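# Place an amber bottle upright on the capper's riser

## Task

Pick up one amber bottle from the bench and set it upright on the pale riser on the capping machine's platform, directly beneath the capping head. Every other bottle must remain standing.

## Robot and tools

Robot: two arms, left_arm and right_arm, each with a two-finger parallel gripper and a wrist camera. Calibrated bases in the scene frame: left_arm at (-0.036, +0.299, 0) m with quat_wxyz (+1.000, 0, 0, -0.017); right_arm at (-0.022, -0.288, 0) m with quat_wxyz (+1.000, 0, 0, +0.020). Up is +z in both base frames.

Frames: the scene frame has its origin at table-top height, halfway between the nominal bases. +x points out over the table, +y toward left_arm, +z up. Arm names do not match image sides. Every hand pose, velocity, Hand target and wrist-camera pose is given in that arm's own base frame. Fixed cameras and the table use the scene frame. Printed hand poses can be off by a few centimetres, more at long reach. The gripper's fingers point along its +z axis and close along its y axis. end_effector_position is the point between the pads, about 5 mm behind the fingertips.

Row format, used by every motion tool: 16 numbers in one flat list. The first 8 are left_arm: x, y, z, qw, qx, qy, qz, opening. The last 8 are the same for right_arm. Send all 16 even if only one arm moves. x, y, z are an absolute gripper position in metres. The quaternion is an absolute orientation, w first. Both are in that arm's base frame. Opening runs from -1 (closed) to +1 (fully open, 0.070 m) and is absolute. To keep an orientation, repeat the same quaternion in every row rather than copying a drifted reading. To park an arm, resend the pose and opening from the last result before it stopped moving. A 0 opening is a real command, not a blank.

execute_actions(actions, cameras): actions is a list of actions. Each action has up to 15 rows, and each row lasts one 1/30 s step. A short action holds its last row until 15 steps are used, so one action takes 0.5 s. An action is refused for both arms if any target lies more than 0.6 m from that gripper's current position along any of the gripper's axes. The whole call is rejected if it is malformed or its first action fails that check against the last reported state. An empty actions list just reports the full state. cameras lists names; omitted, null or ["all"] gives all, [] gives none, and an unknown name invalidates the call. Each step, the controller clips the command to within 70 mm and 16 degrees of the measured pose, so one action may fall short. The result's Hand target shows where the arm is actually heading. Send the remainder in the next action.

move(target, speed, blend, opening_speed, blocking, cameras): drives each gripper in a straight line to an absolute target. The target is one 16-number row or a list of up to 15 rows, with no 0.6 m limit. speed is in m/s, from 0.002 to 0.5 (default 0.25), and turning is capped at twice that in rad/s. Give one value, or one per target. blend, in metres, rounds corners at intermediate targets; 0 stops at each one. opening_speed is the rate of change per second on the -1..+1 scale, at least 0.2. For a later target, the new opening is applied only after the arms arrive and settle. The whole move is capped at 10 s. Paths do not avoid obstacles or the other arm, and faster moves lag, stray and hit harder. blocking=false returns after about 0.5 s while the motion continues, and a new move replaces it. The result adds a move: line whose ending is done, off_target, moving, held or fault, plus limits=paced (poses were clipped) or limits=held (steps were withheld). Neither done nor off_target tells you whether anything is touched.

wait(seconds): 0 to 10 s; each arm holds its last command. stop(): brakes a running move. zoom_image(camera, region): region is [x0, y0, x1, y1] in pixels, at most 504 by 504, on the latest image from that camera. read_manual(section): only "licences". finished_scene(scene): scene is 1 or 2; it ends the scene permanently, and the bottle must stay in place without the robot.

Cameras: cam_head_left, cam_head_right, cam_high and cam_low are 504x504. cam_left_wrist and cam_right_wrist are 672x504.

Result lines: end_effector_position and end_effector_quat_wxyz; Hand target, shown only when an arm is off its command; Tool commands; grip_measured, the finger opening on the command scale; and Joint positions, whose last number is the opening in metres. Joint torques include gravity, have per-unit offsets and are noisy. Temperatures appear only after a 5 °C change. Alerts include MOTOR HOT, TORQUE FAULT and OVER-TEMPERATURE FAULT. Lines that have not changed may be omitted.

Gripping: closing from fully open takes at least about 1.0 s. After first contact, command about 0.05 below the grip_measured reading for a firm hold, or less below it for a lighter one. Each pad pushes about 20 N at most. Objects may be tugged or nudged at random.

Things to avoid:
- Contact torque reaching a joint's limit (21.3 N m for waist, shoulder and elbow; 7.44 for the three wrist joints, whose motors give only about 4 N m) freezes that arm for 10 s.
- Motors heat up under load, at full stretch or when pushing toward unreachable poses, even while you think. MOTOR HOT appears at 65 °C. At 80 °C the arm goes limp and drops what it holds for 30 s or more.
- Keep the arms apart; a clearance check may hold a command back, and a hard clash can fail the scene.
- Steer around an arm's own base; wrist paths close to the first joint can flip the shoulder posture.
- Approach slowly and do not press far past a contact.
- Never drop the bottle or release it while it is moving, knock over other bottles, or let anything leave the table.
- Simulated time keeps running while you think.

Each tool is called after "Call:" as name(argument=value, ...), one argument or row to a line, values as JSON.

## Session

Call:
execute_actions(
  actions=[],
)

Scene clock: 0.00 s.
left_arm: end_effector_position=(+0.2484, +0.0866, +0.1761) grip_measured=+0.99 end_effector_quat_wxyz=(+0.315, -0.260, +0.896, +0.177) | right_arm: end_effector_position=(+0.0676, +0.3553, +0.1927) grip_measured=+0.99 end_effector_quat_wxyz=(-0.339, +0.721, -0.591, -0.121)
Joint positions: left_arm=[-0.138 1.07 -0.698 0.736 0.936 -1.047 0.07] | right_arm=[1.49 1.325 -0.953 -0.32 0.59 -0.075 0.07]
Joint torques (N m): no reading
Hand target: left_arm +0.2484, +0.0866, +0.1761; +0.315, -0.260, +0.896, +0.177 | right_arm +0.0676, +0.3553, +0.1927; -0.339, +0.721, -0.591, -0.121
Tool commands: left_gripper/opening=+1.0 right_gripper/opening=+1.0

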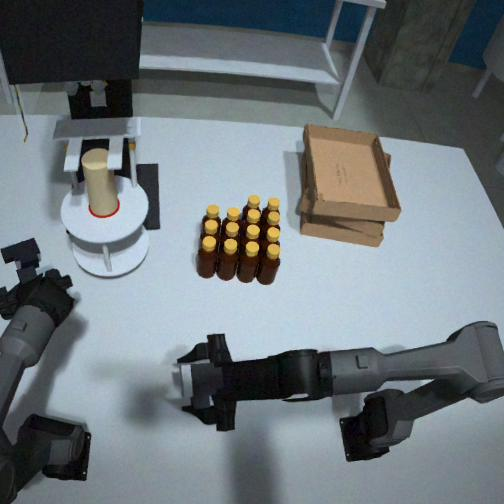

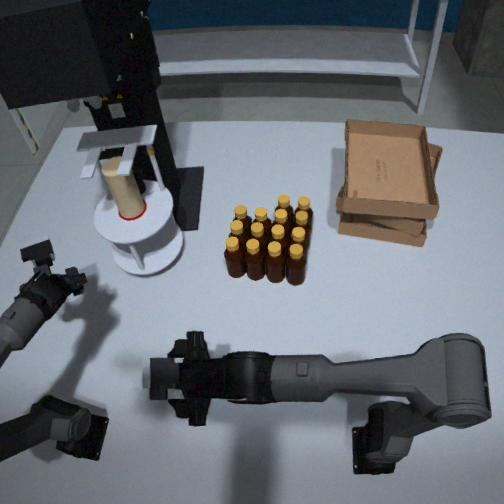

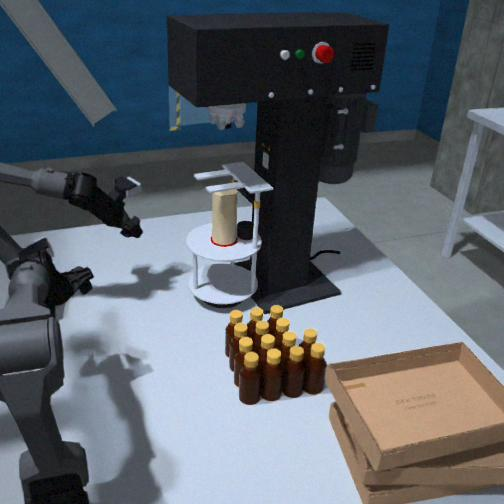

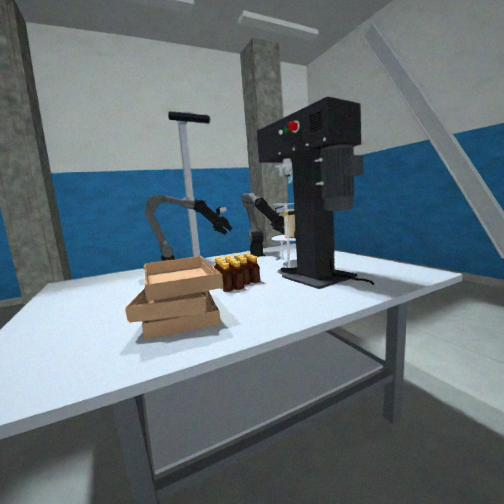

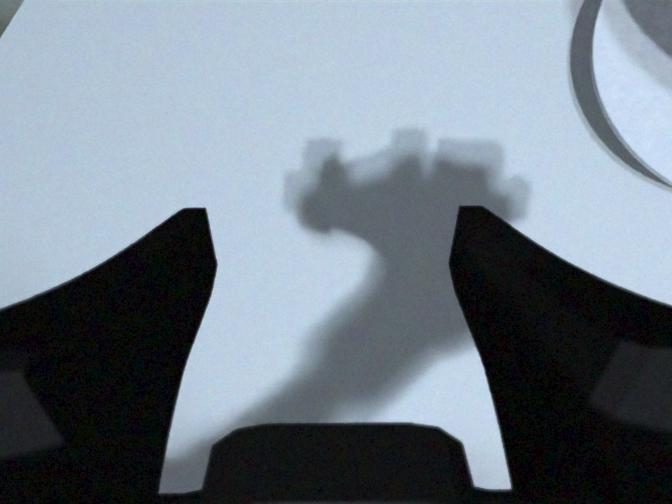

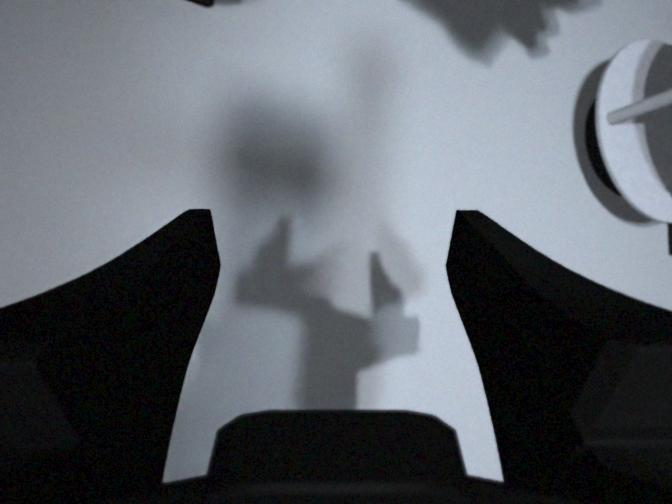

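Call:
zoom_image(
  camera="cam_high",
  region=[160, 90, 350, 280],
)

Call:
zoom_image(
  camera="cam_high",
  region=[180, 270, 360, 450],
)

Call:
zoom_image(
  camera="cam_head_right",
  region=[60, 100, 340, 380],
)

Call:
zoom_image(
  camera="cam_low",
  region=[200, 150, 350, 300],
)

Call:
zoom_image(
  camera="cam_head_left",
  region=[40, 90, 320, 370],
)

Scaled by 2.653.

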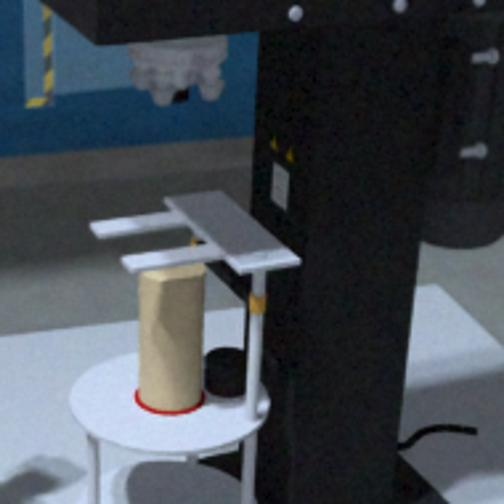

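Scaled by 2.800.

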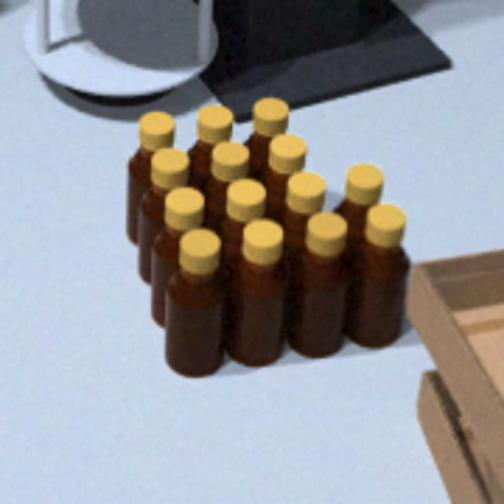

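Scaled by 1.800.

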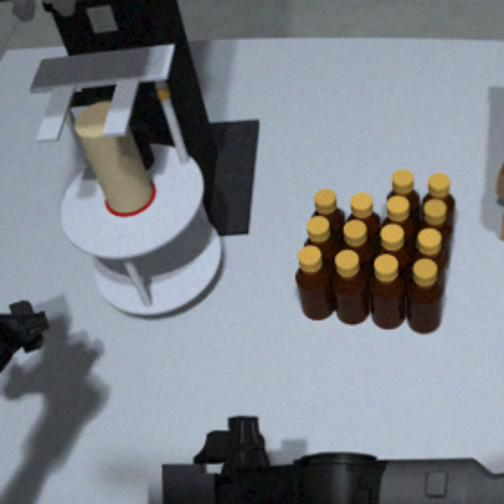

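Scaled by 3.360.

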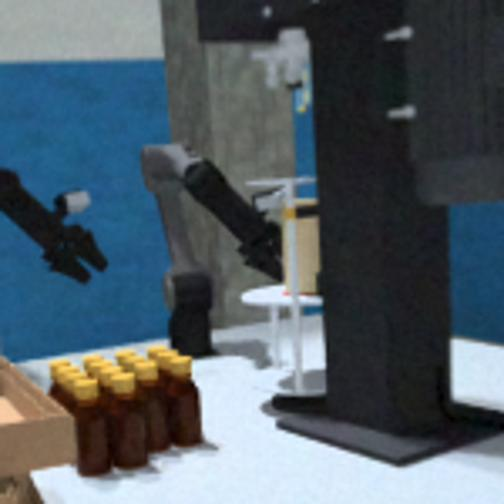

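Scaled by 1.800.

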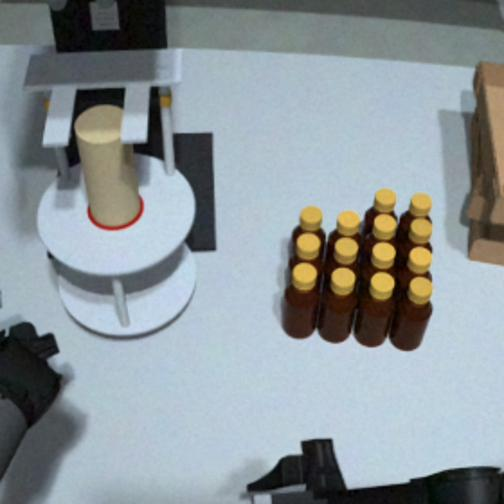

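Call:
move(
  target=[
    [0.2484,0.0866,0.1761,0.315,-0.26,0.896,0.177,1,0.2,0.1,0.25,0.337,0.163,0.926,-0.059,1],
    [0.239,-0.175,0.2,0.543,0.267,0.774,-0.187,1,0.18,-0.12,0.22,0.337,0.163,0.926,-0.059,1],
  ],
  blend=0.03,
)

Scene clock: 107.13 s.
left_arm: end_effector_position=(+0.2392, -0.1748, +0.2000) grip_measured=+0.99 end_effector_quat_wxyz=(+0.542, +0.267, +0.774, -0.187) | right_arm: end_effector_position=(+0.1800, -0.1201, +0.2204) grip_measured=+0.99 end_effector_quat_wxyz=(+0.337, +0.163, +0.925, -0.059)
Joint positions: left_arm=[-0.551 0.897 -0.348 0.772 -0.154 -0.727 0.07] | right_arm=[-1 0.82 -0.783 0.458 1.078 -0.758 0.07]
Joint torques (N m): left_arm=[-1.46 -2 -6.02 -0.1 -0.59 -0.09] | right_arm=[0.54 0.93 -4.17 0.27 -0.75 0.01]
Off the commanded pose: left_arm 0.000 m, 0 deg | right_arm 0.000 m, 0 deg.
move: done; limits=paced

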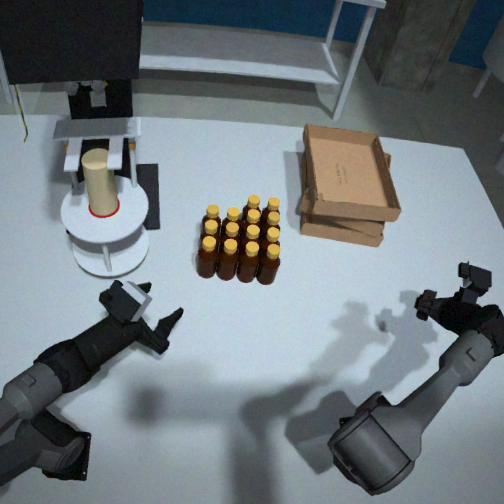

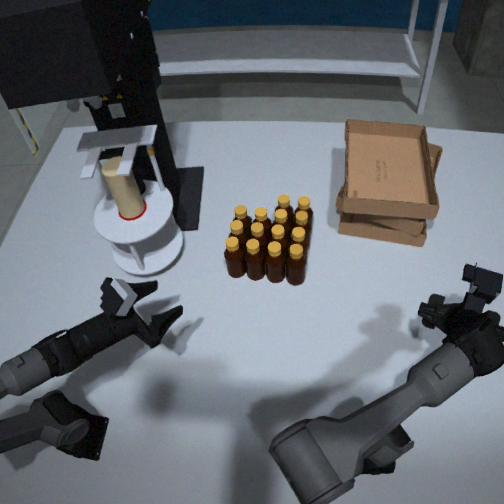

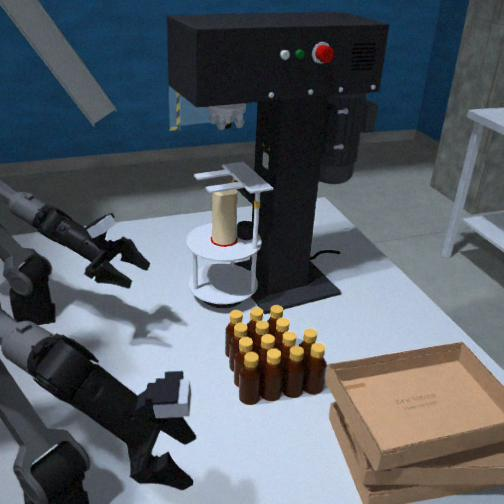

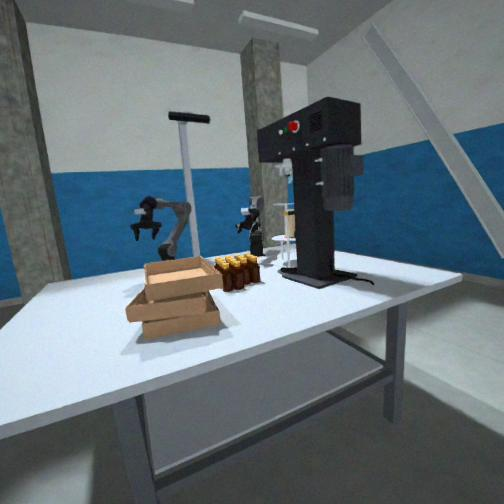

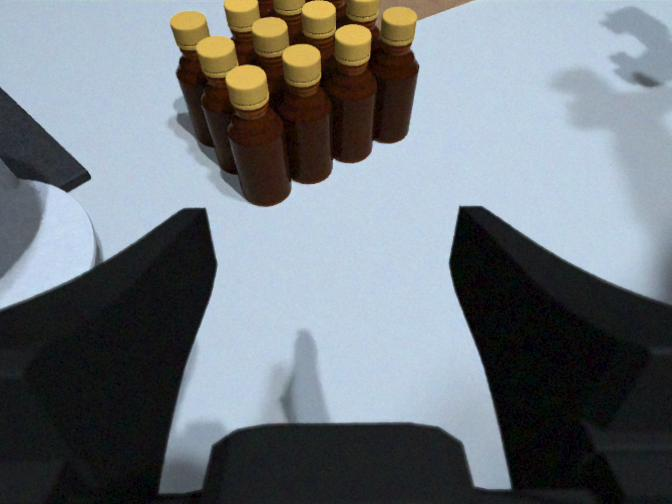

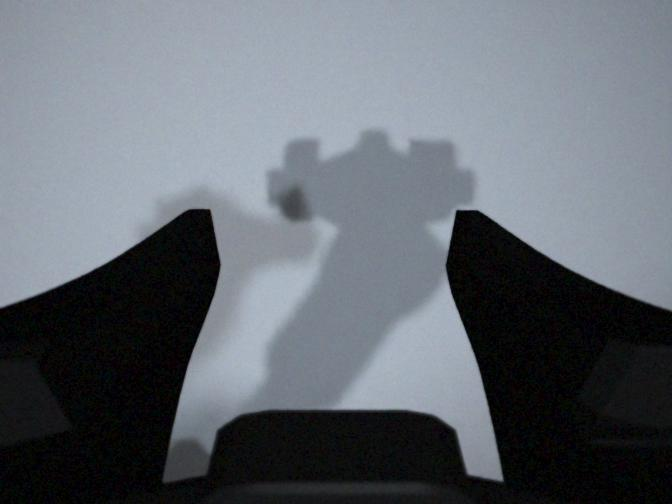

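Call:
move(
  target=[0.18,-0.04,0.24,0.7071,0,0.7071,0,1,0.18,-0.12,0.22,0.337,0.163,0.926,-0.059,1],
)

Call:
zoom_image(
  camera="cam_high",
  region=[100, 90, 350, 340],
)

Scene clock: 151.93 s.
left_arm: end_effector_position=(+0.1803, -0.0394, +0.2397) grip_measured=+0.99 end_effector_quat_wxyz=(+0.711, +0.078, +0.694, -0.080) | right_arm: end_effector_position=(+0.1800, -0.1200, +0.2201) grip_measured=+0.99 end_effector_quat_wxyz=(+0.337, +0.163, +0.925, -0.059)
Joint positions: left_arm=[-0.27 0.035 -0.113 0.313 0.148 -0.308 0.07] | right_arm=[-1 0.82 -0.782 0.458 1.078 -0.758 0.07]
Joint torques (N m): left_arm=[0.11 2.19 -8.35 0.03 -0.76 -0.11] | right_arm=[0.95 0.68 -4.47 0.31 -0.75 -0.03]
Hand target: left_arm +0.1803, -0.0392, +0.2400; +0.711, +0.078, +0.694, -0.080 | right_arm +0.1800, -0.1200, +0.2200; +0.337, +0.163, +0.925, -0.059
Off the commanded pose: left_arm 0.001 m, 13 deg | right_arm 0.000 m, 0 deg.
shoulder posture changed (left arm): the wrist came as close to joint 1's axis as it can, and the arm is now in the other of its two shoulder postures.
move: off_target (left_arm)

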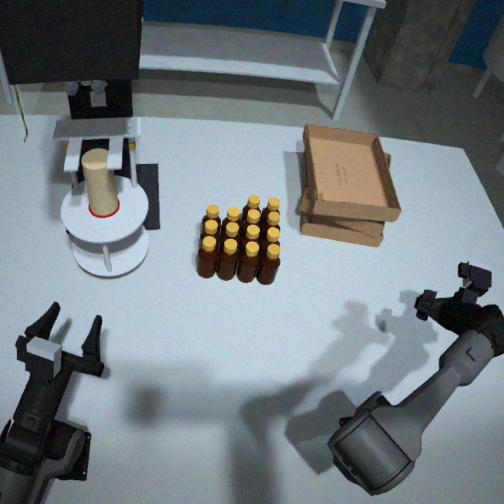

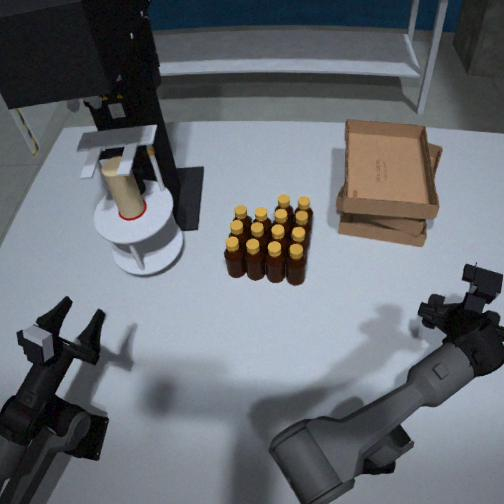

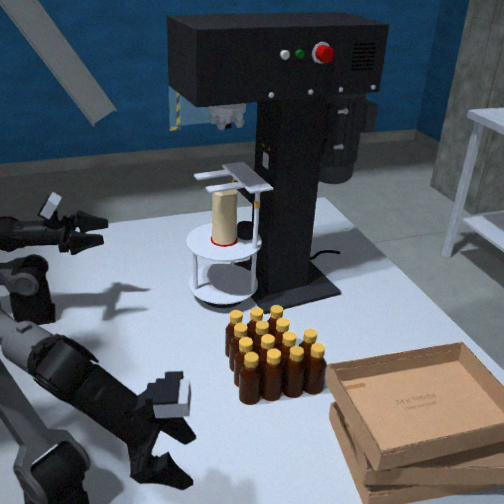

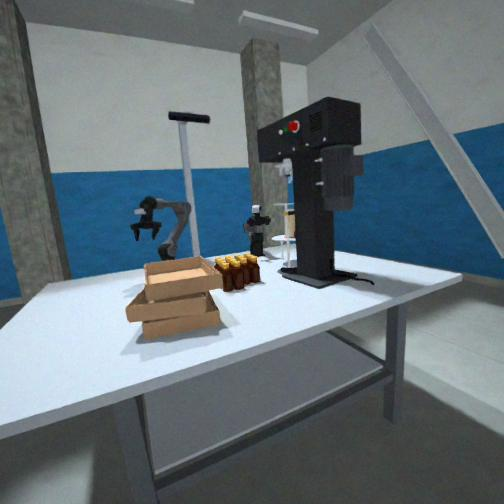

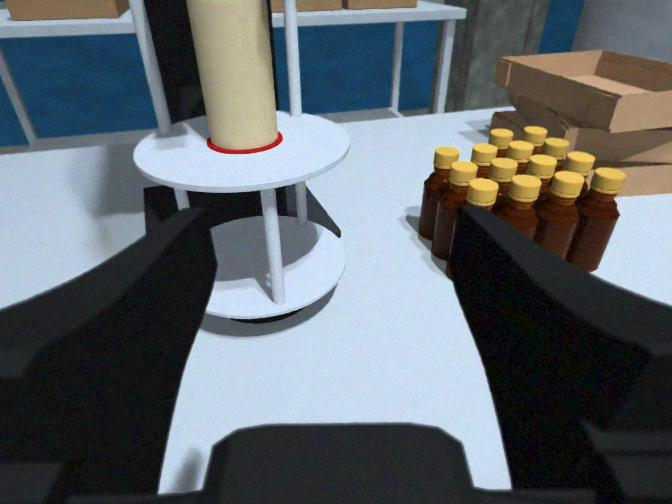

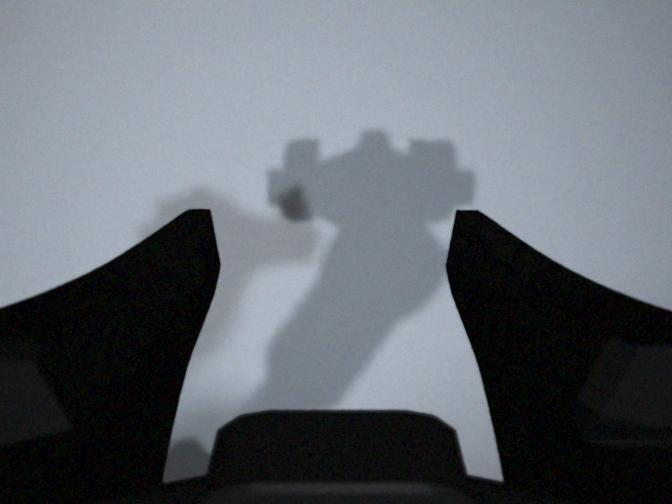

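Scaled by 2.016.

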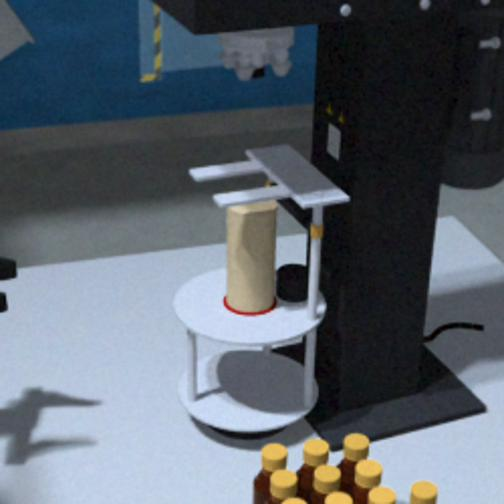

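Call:
move(
  target=[0.25,-0.02,0.42,0.6428,0,0.766,0,1,0.18,-0.12,0.22,0.337,0.163,0.926,-0.059,1],
)

Call:
zoom_image(
  camera="cam_left_wrist",
  region=[150, 0, 520, 300],
)

Call:
zoom_image(
  camera="cam_high",
  region=[100, 90, 350, 340],
)

Scene clock: 172.00 s.
left_arm: end_effector_position=(+0.2498, -0.0199, +0.4206) grip_measured=+0.99 end_effector_quat_wxyz=(+0.643, +0.000, +0.766, +0.000) | right_arm: end_effector_position=(+0.1800, -0.1200, +0.2201) grip_measured=+0.99 end_effector_quat_wxyz=(+0.337, +0.163, +0.925, -0.059)
Joint positions: left_arm=[-0.565 0.729 -1.047 0.827 0.799 -0.758 0.07] | right_arm=[-1 0.82 -0.782 0.458 1.078 -0.758 0.07]
Joint torques (N m): left_arm=[-0.43 0.04 -5.65 0.17 -0.76 0.04] | right_arm=[0.77 -0.45 -4.42 0.29 -0.77 -0.04]
Off the commanded pose: left_arm 0.001 m, 0 deg | right_arm 0.000 m, 0 deg.
shoulder posture changed (left arm): the wrist came as close to joint 1's axis as it can, and the arm is now in the other of its two shoulder postures.
move: done

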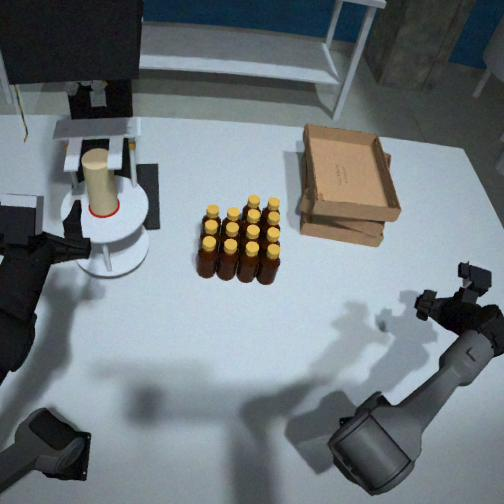

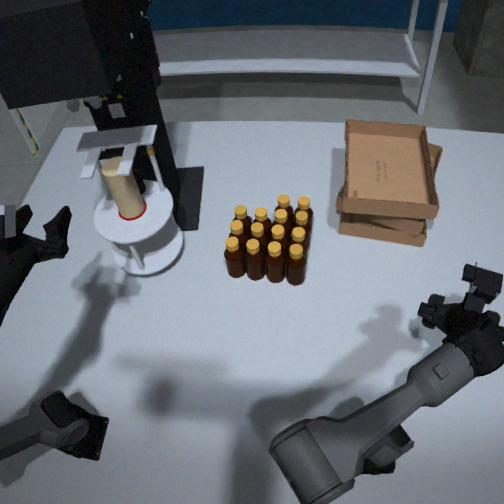

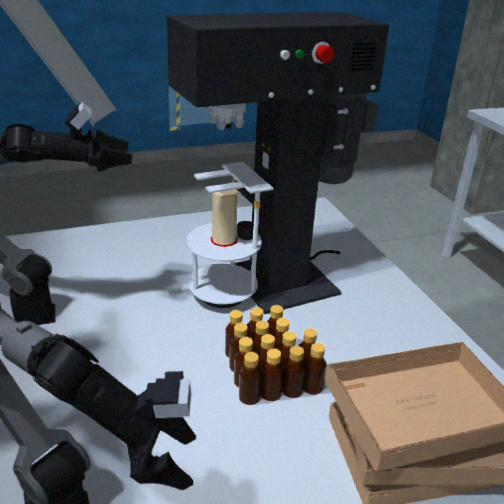

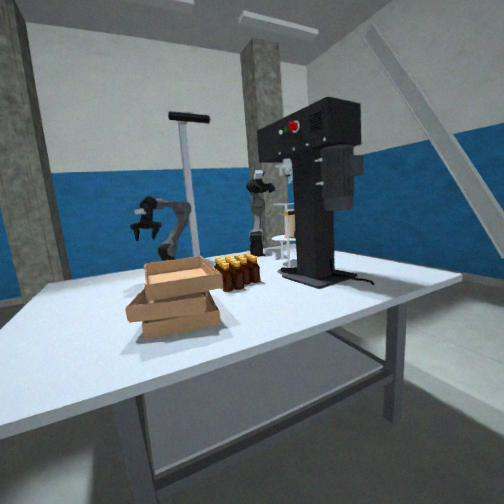

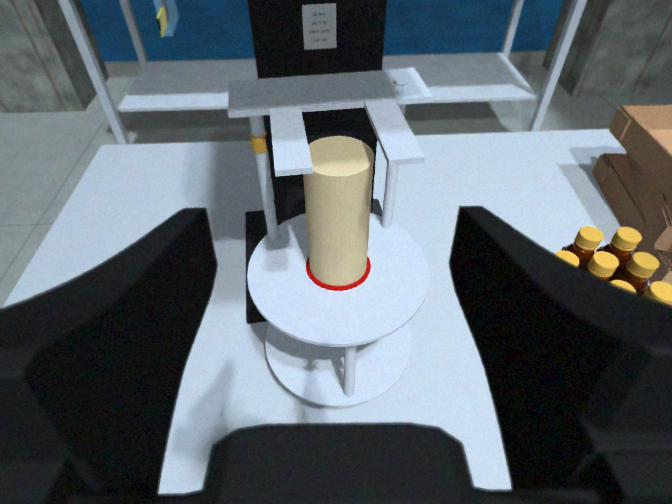

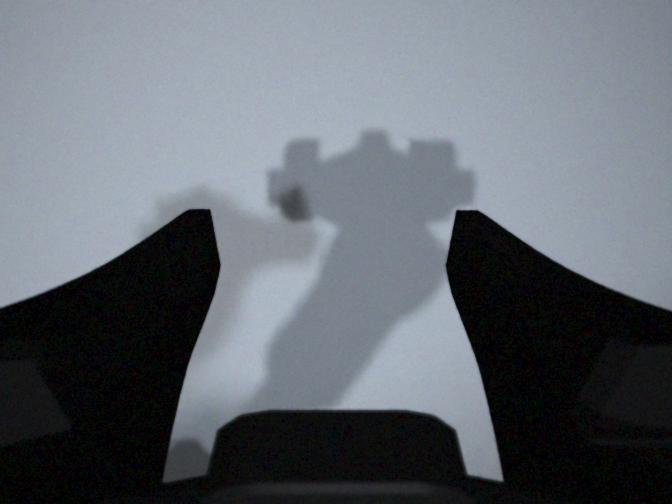

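Scaled by 1.362.

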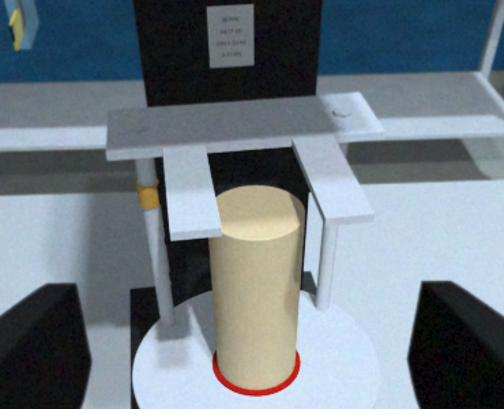

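Scaled by 2.016.

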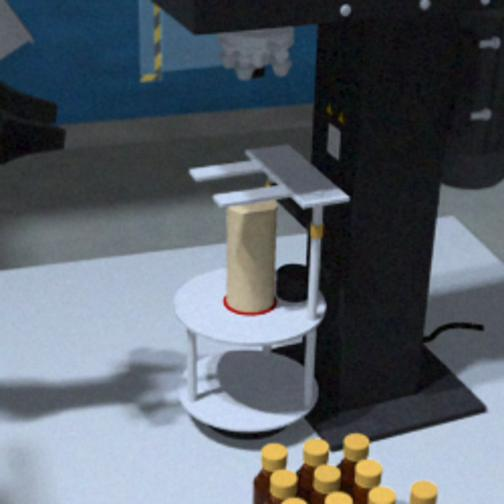

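Call:
move(
  target=[
    [0.3,-0.11,0.25,0.5625,0.3036,0.733,-0.233,1,0.18,-0.12,0.22,0.337,0.163,0.926,-0.059,1],
    [0.371,-0.181,0.098,0.5625,0.3036,0.733,-0.233,1,0.18,-0.12,0.22,0.337,0.163,0.926,-0.059,1],
  ],
  blend=0.03,
)

Scene clock: 222.17 s.
left_arm: end_effector_position=(+0.3712, -0.1809, +0.0981) grip_measured=+0.99 end_effector_quat_wxyz=(+0.563, +0.304, +0.733, -0.233) | right_arm: end_effector_position=(+0.1800, -0.1200, +0.2201) grip_measured=+0.99 end_effector_quat_wxyz=(+0.337, +0.163, +0.925, -0.059)
Joint positions: left_arm=[-0.133 1.851 -0.542 0.747 -1.041 -0.242 0.07] | right_arm=[-1 0.82 -0.782 0.458 1.078 -0.758 0.07]
Joint torques (N m): left_arm=[-0.94 -6.48 -3.88 -0.38 -0.89 0.02] | right_arm=[1.09 -0.76 -4.24 0.3 -0.72 -0.01]
Off the commanded pose: left_arm 0.000 m, 0 deg | right_arm 0.000 m, 0 deg.
move: done; limits=paced

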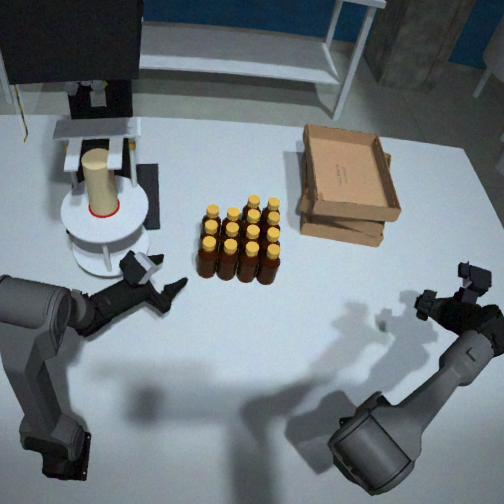

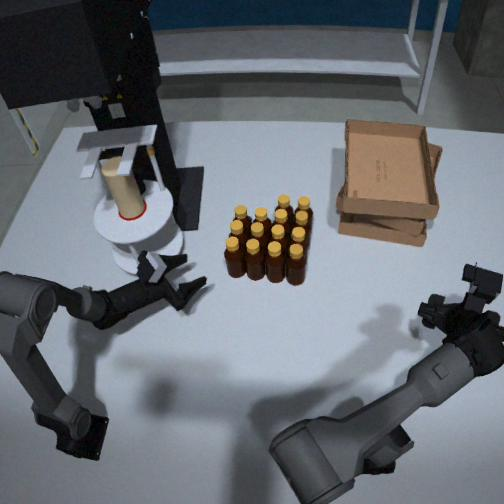

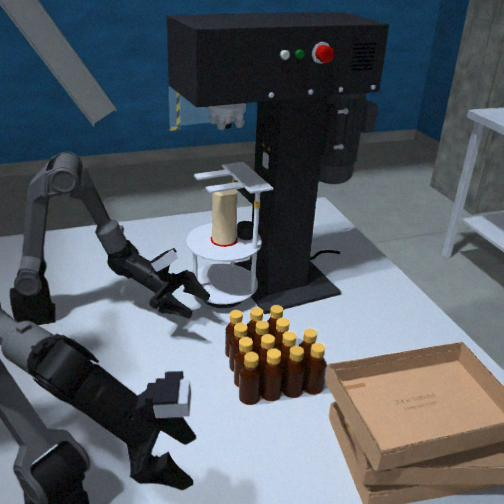

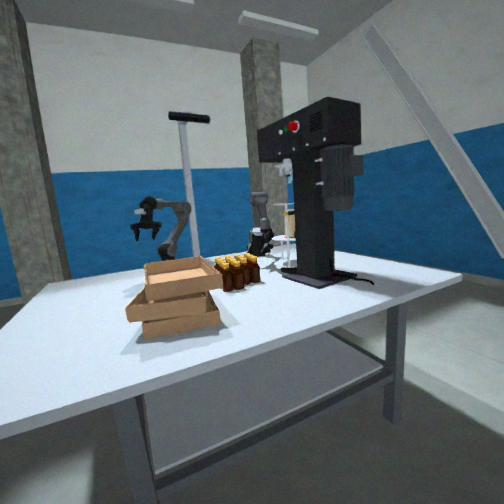

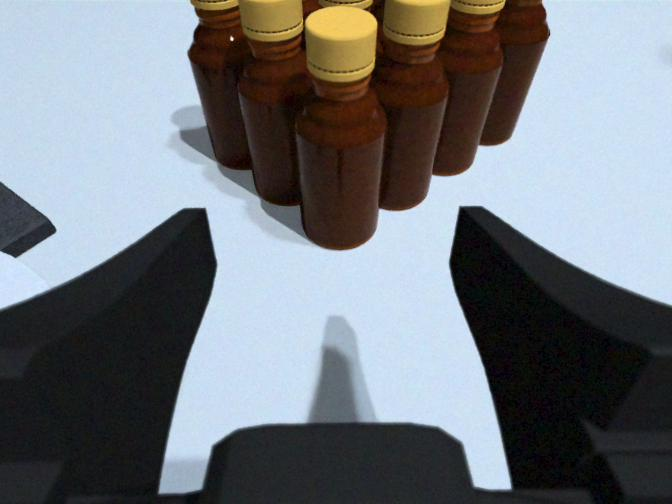

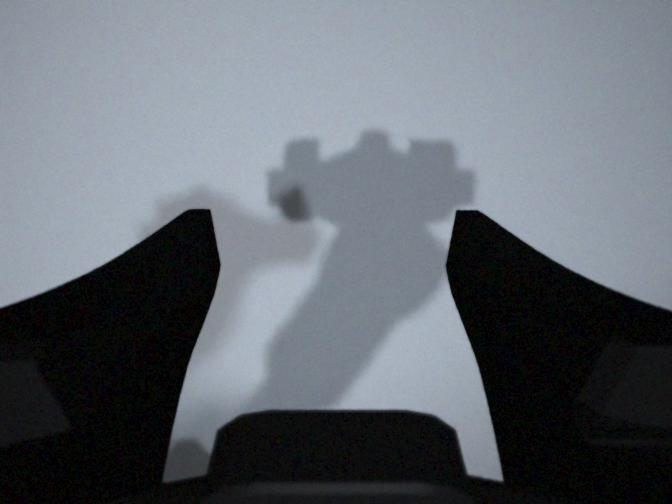

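Call:
move(
  target=[
    [0.405,-0.219,0.064,0.5625,0.3036,0.733,-0.233,1,0.18,-0.12,0.22,0.337,0.163,0.926,-0.059,1],
    [0.4455,-0.2595,0.06,0.5625,0.3036,0.733,-0.233,1,0.18,-0.12,0.22,0.337,0.163,0.926,-0.059,1],
  ],
  speed=0.12,
  blend=0.02,
)

Scene clock: 235.03 s.
left_arm: end_effector_position=(+0.4456, -0.2599, +0.0601) grip_measured=+0.99 end_effector_quat_wxyz=(+0.563, +0.304, +0.733, -0.233) | right_arm: end_effector_position=(+0.1800, -0.1200, +0.2201) grip_measured=+0.99 end_effector_quat_wxyz=(+0.337, +0.163, +0.925, -0.059)
Joint positions: left_arm=[-0.353 2.16 -0.932 0.532 -0.927 -0.22 0.07] | right_arm=[-1 0.82 -0.782 0.458 1.078 -0.758 0.07]
Joint torques (N m): left_arm=[-0.73 -8.58 -4.56 -0.34 -0.99 -0.01] | right_arm=[1 -0.52 -4.29 0.41 -0.68 -0.05]
Off the commanded pose: left_arm 0.000 m, 0 deg | right_arm 0.000 m, 0 deg.
move: done

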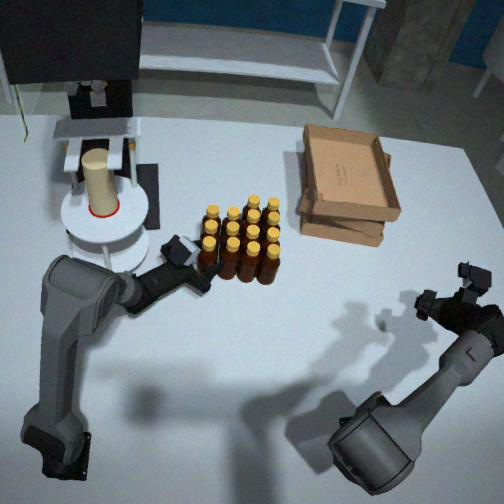

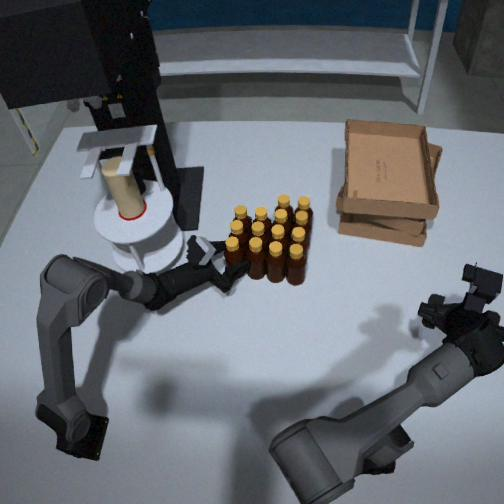

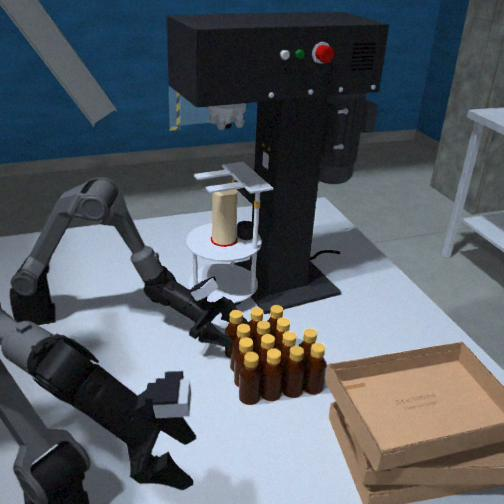

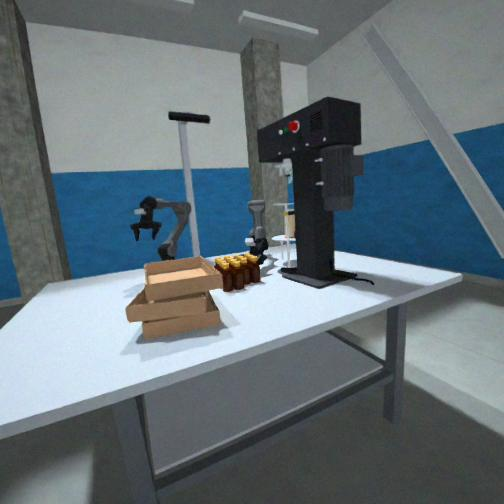

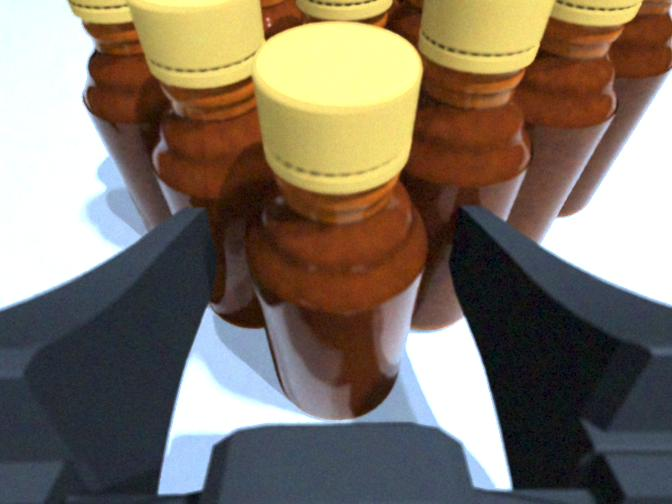

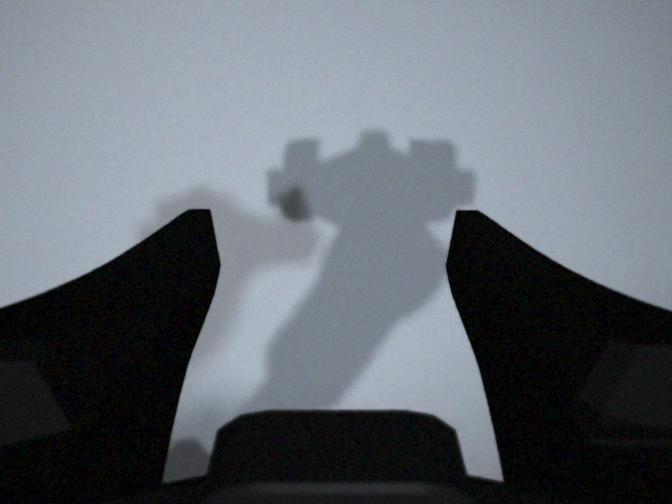

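Call:
move(
  target=[0.4455,-0.2595,0.06,0.5625,0.3036,0.733,-0.233,0.1,0.18,-0.12,0.22,0.337,0.163,0.926,-0.059,1],
  opening_speed=0.7,
  cameras=["cam_left_wrist"],
)

Scene clock: 241.67 s.
left_arm: end_effector_position=(+0.4453, -0.2598, +0.0600) grip_measured=+0.30 end_effector_quat_wxyz=(+0.562, +0.304, +0.733, -0.233) | right_arm: end_effector_position=(+0.1800, -0.1200, +0.2201) grip_measured=+0.99 end_effector_quat_wxyz=(+0.337, +0.163, +0.925, -0.059)
Joint positions: left_arm=[-0.353 2.16 -0.931 0.532 -0.928 -0.22 0.045] | right_arm=[-1 0.82 -0.782 0.458 1.078 -0.758 0.07]
Joint torques (N m): left_arm=[-0.91 -8.76 -6.44 -0.56 -0.86 0.04] | right_arm=[0.92 -0.77 -4.12 0.38 -0.74 -0.07]
Off the commanded pose: left_arm 0.000 m, 0 deg | right_arm 0.000 m, 0 deg.
move: done
Images, in order: cam_left_wrist.

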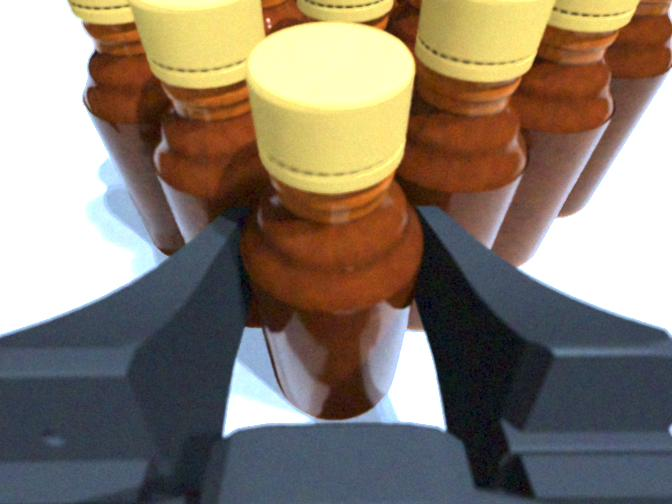

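Call:
move(
  target=[
    [0.4455,-0.2595,0.14,0.5625,0.3036,0.733,-0.233,0.1,0.18,-0.12,0.22,0.337,0.163,0.926,-0.059,1],
    [0.37,-0.2,0.26,0.5625,0.3036,0.733,-0.233,0.1,0.18,-0.12,0.22,0.337,0.163,0.926,-0.059,1],
    [0.326,-0.12,0.39,0.593,0.136,0.773,-0.172,0.1,0.18,-0.12,0.22,0.337,0.163,0.926,-0.059,1],
    [0.326,-0.041,0.386,0.6076,-0.0484,0.7918,0.0371,0.1,0.18,-0.12,0.22,0.337,0.163,0.926,-0.059,1],
  ],
  blend=0.03,
  speed=0.15,
)

Call:
zoom_image(
  camera="cam_high",
  region=[100, 90, 300, 290],
)

Call:
zoom_image(
  camera="cam_head_right",
  region=[20, 100, 220, 300],
)

Scene clock: 265.97 s.
left_arm: end_effector_position=(+0.3260, -0.0415, +0.3861) grip_measured=+0.30 end_effector_quat_wxyz=(+0.608, -0.048, +0.792, +0.037) | right_arm: end_effector_position=(+0.1800, -0.1200, +0.2201) grip_measured=+0.99 end_effector_quat_wxyz=(+0.337, +0.163, +0.925, -0.059)
Joint positions: left_arm=[-0.536 1.028 -1.089 1.012 0.77 -1.051 0.045] | right_arm=[-1 0.82 -0.782 0.458 1.078 -0.758 0.07]
Joint torques (N m): left_arm=[0.31 -3.41 -7.92 0.71 -0.9 -0.05] | right_arm=[0.58 -0.46 -4.4 0.36 -0.78 -0.09]
Off the commanded pose: left_arm 0.001 m, 0 deg | right_arm 0.000 m, 0 deg.
move: done; limits=paced

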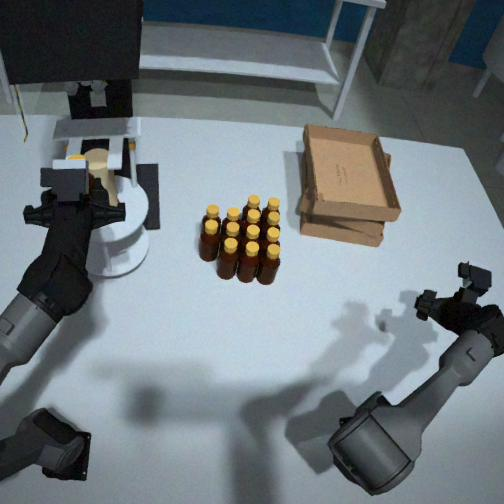

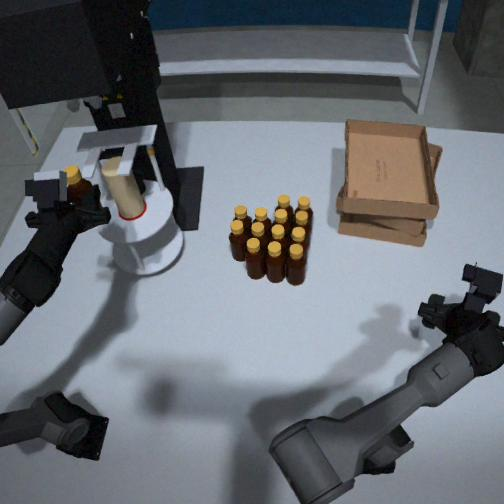

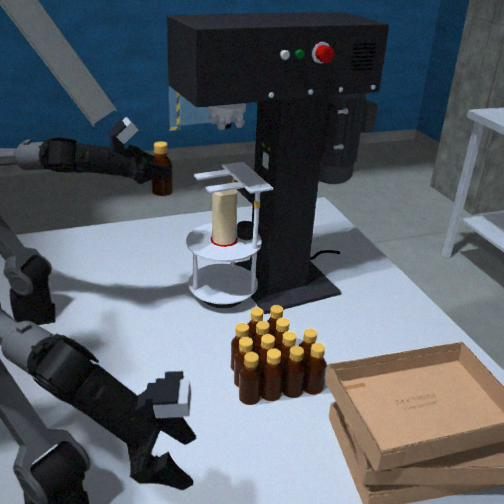

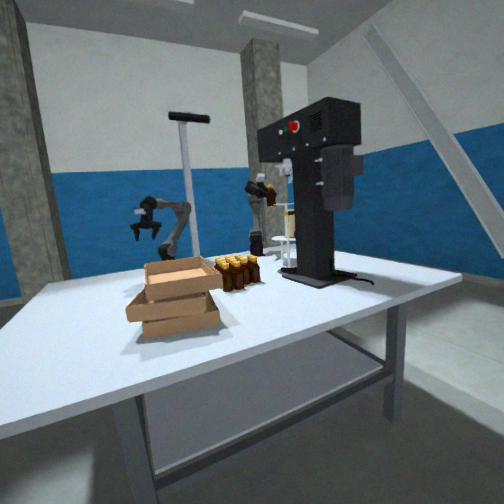

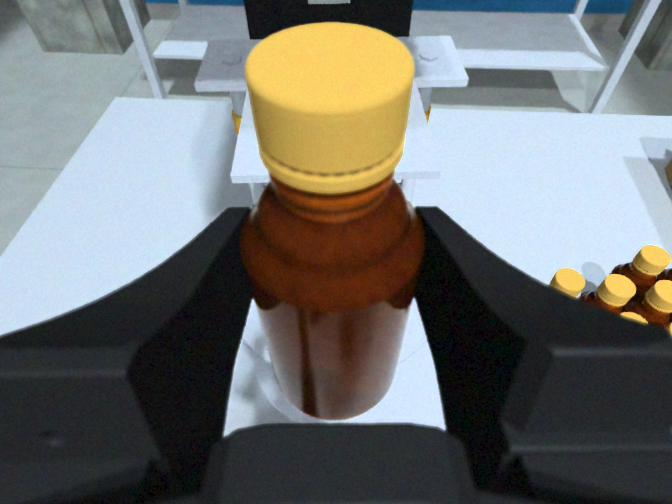

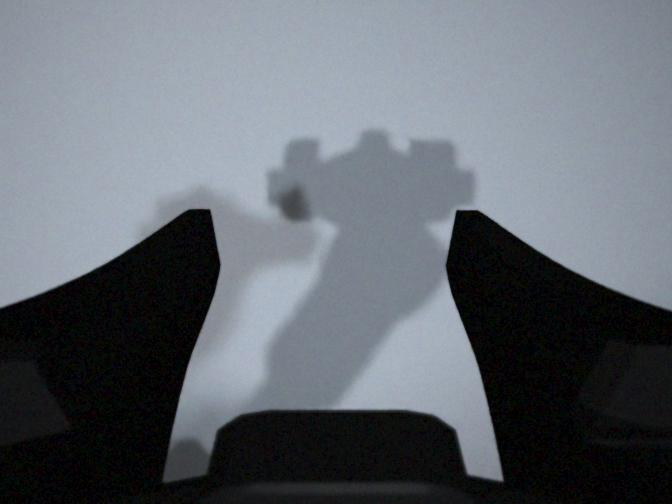

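Scaled by 2.520.

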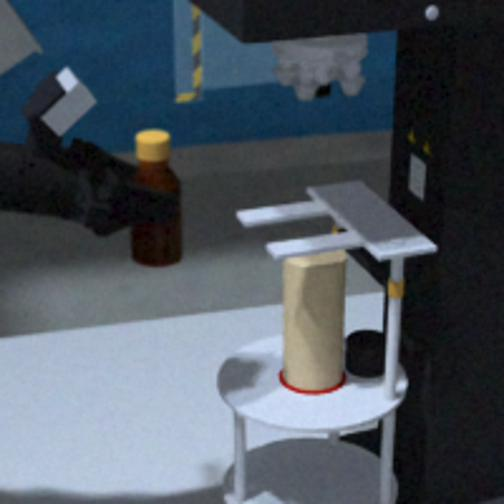

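Scaled by 2.520.

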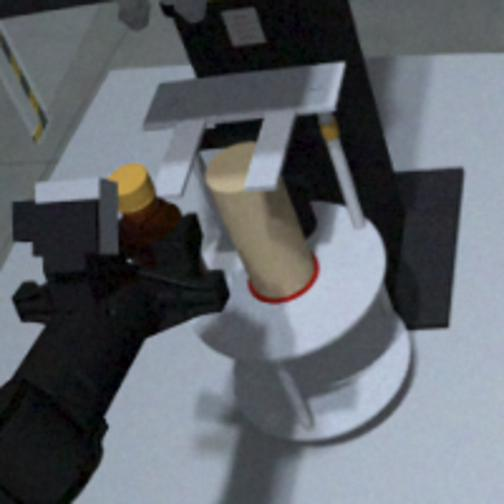

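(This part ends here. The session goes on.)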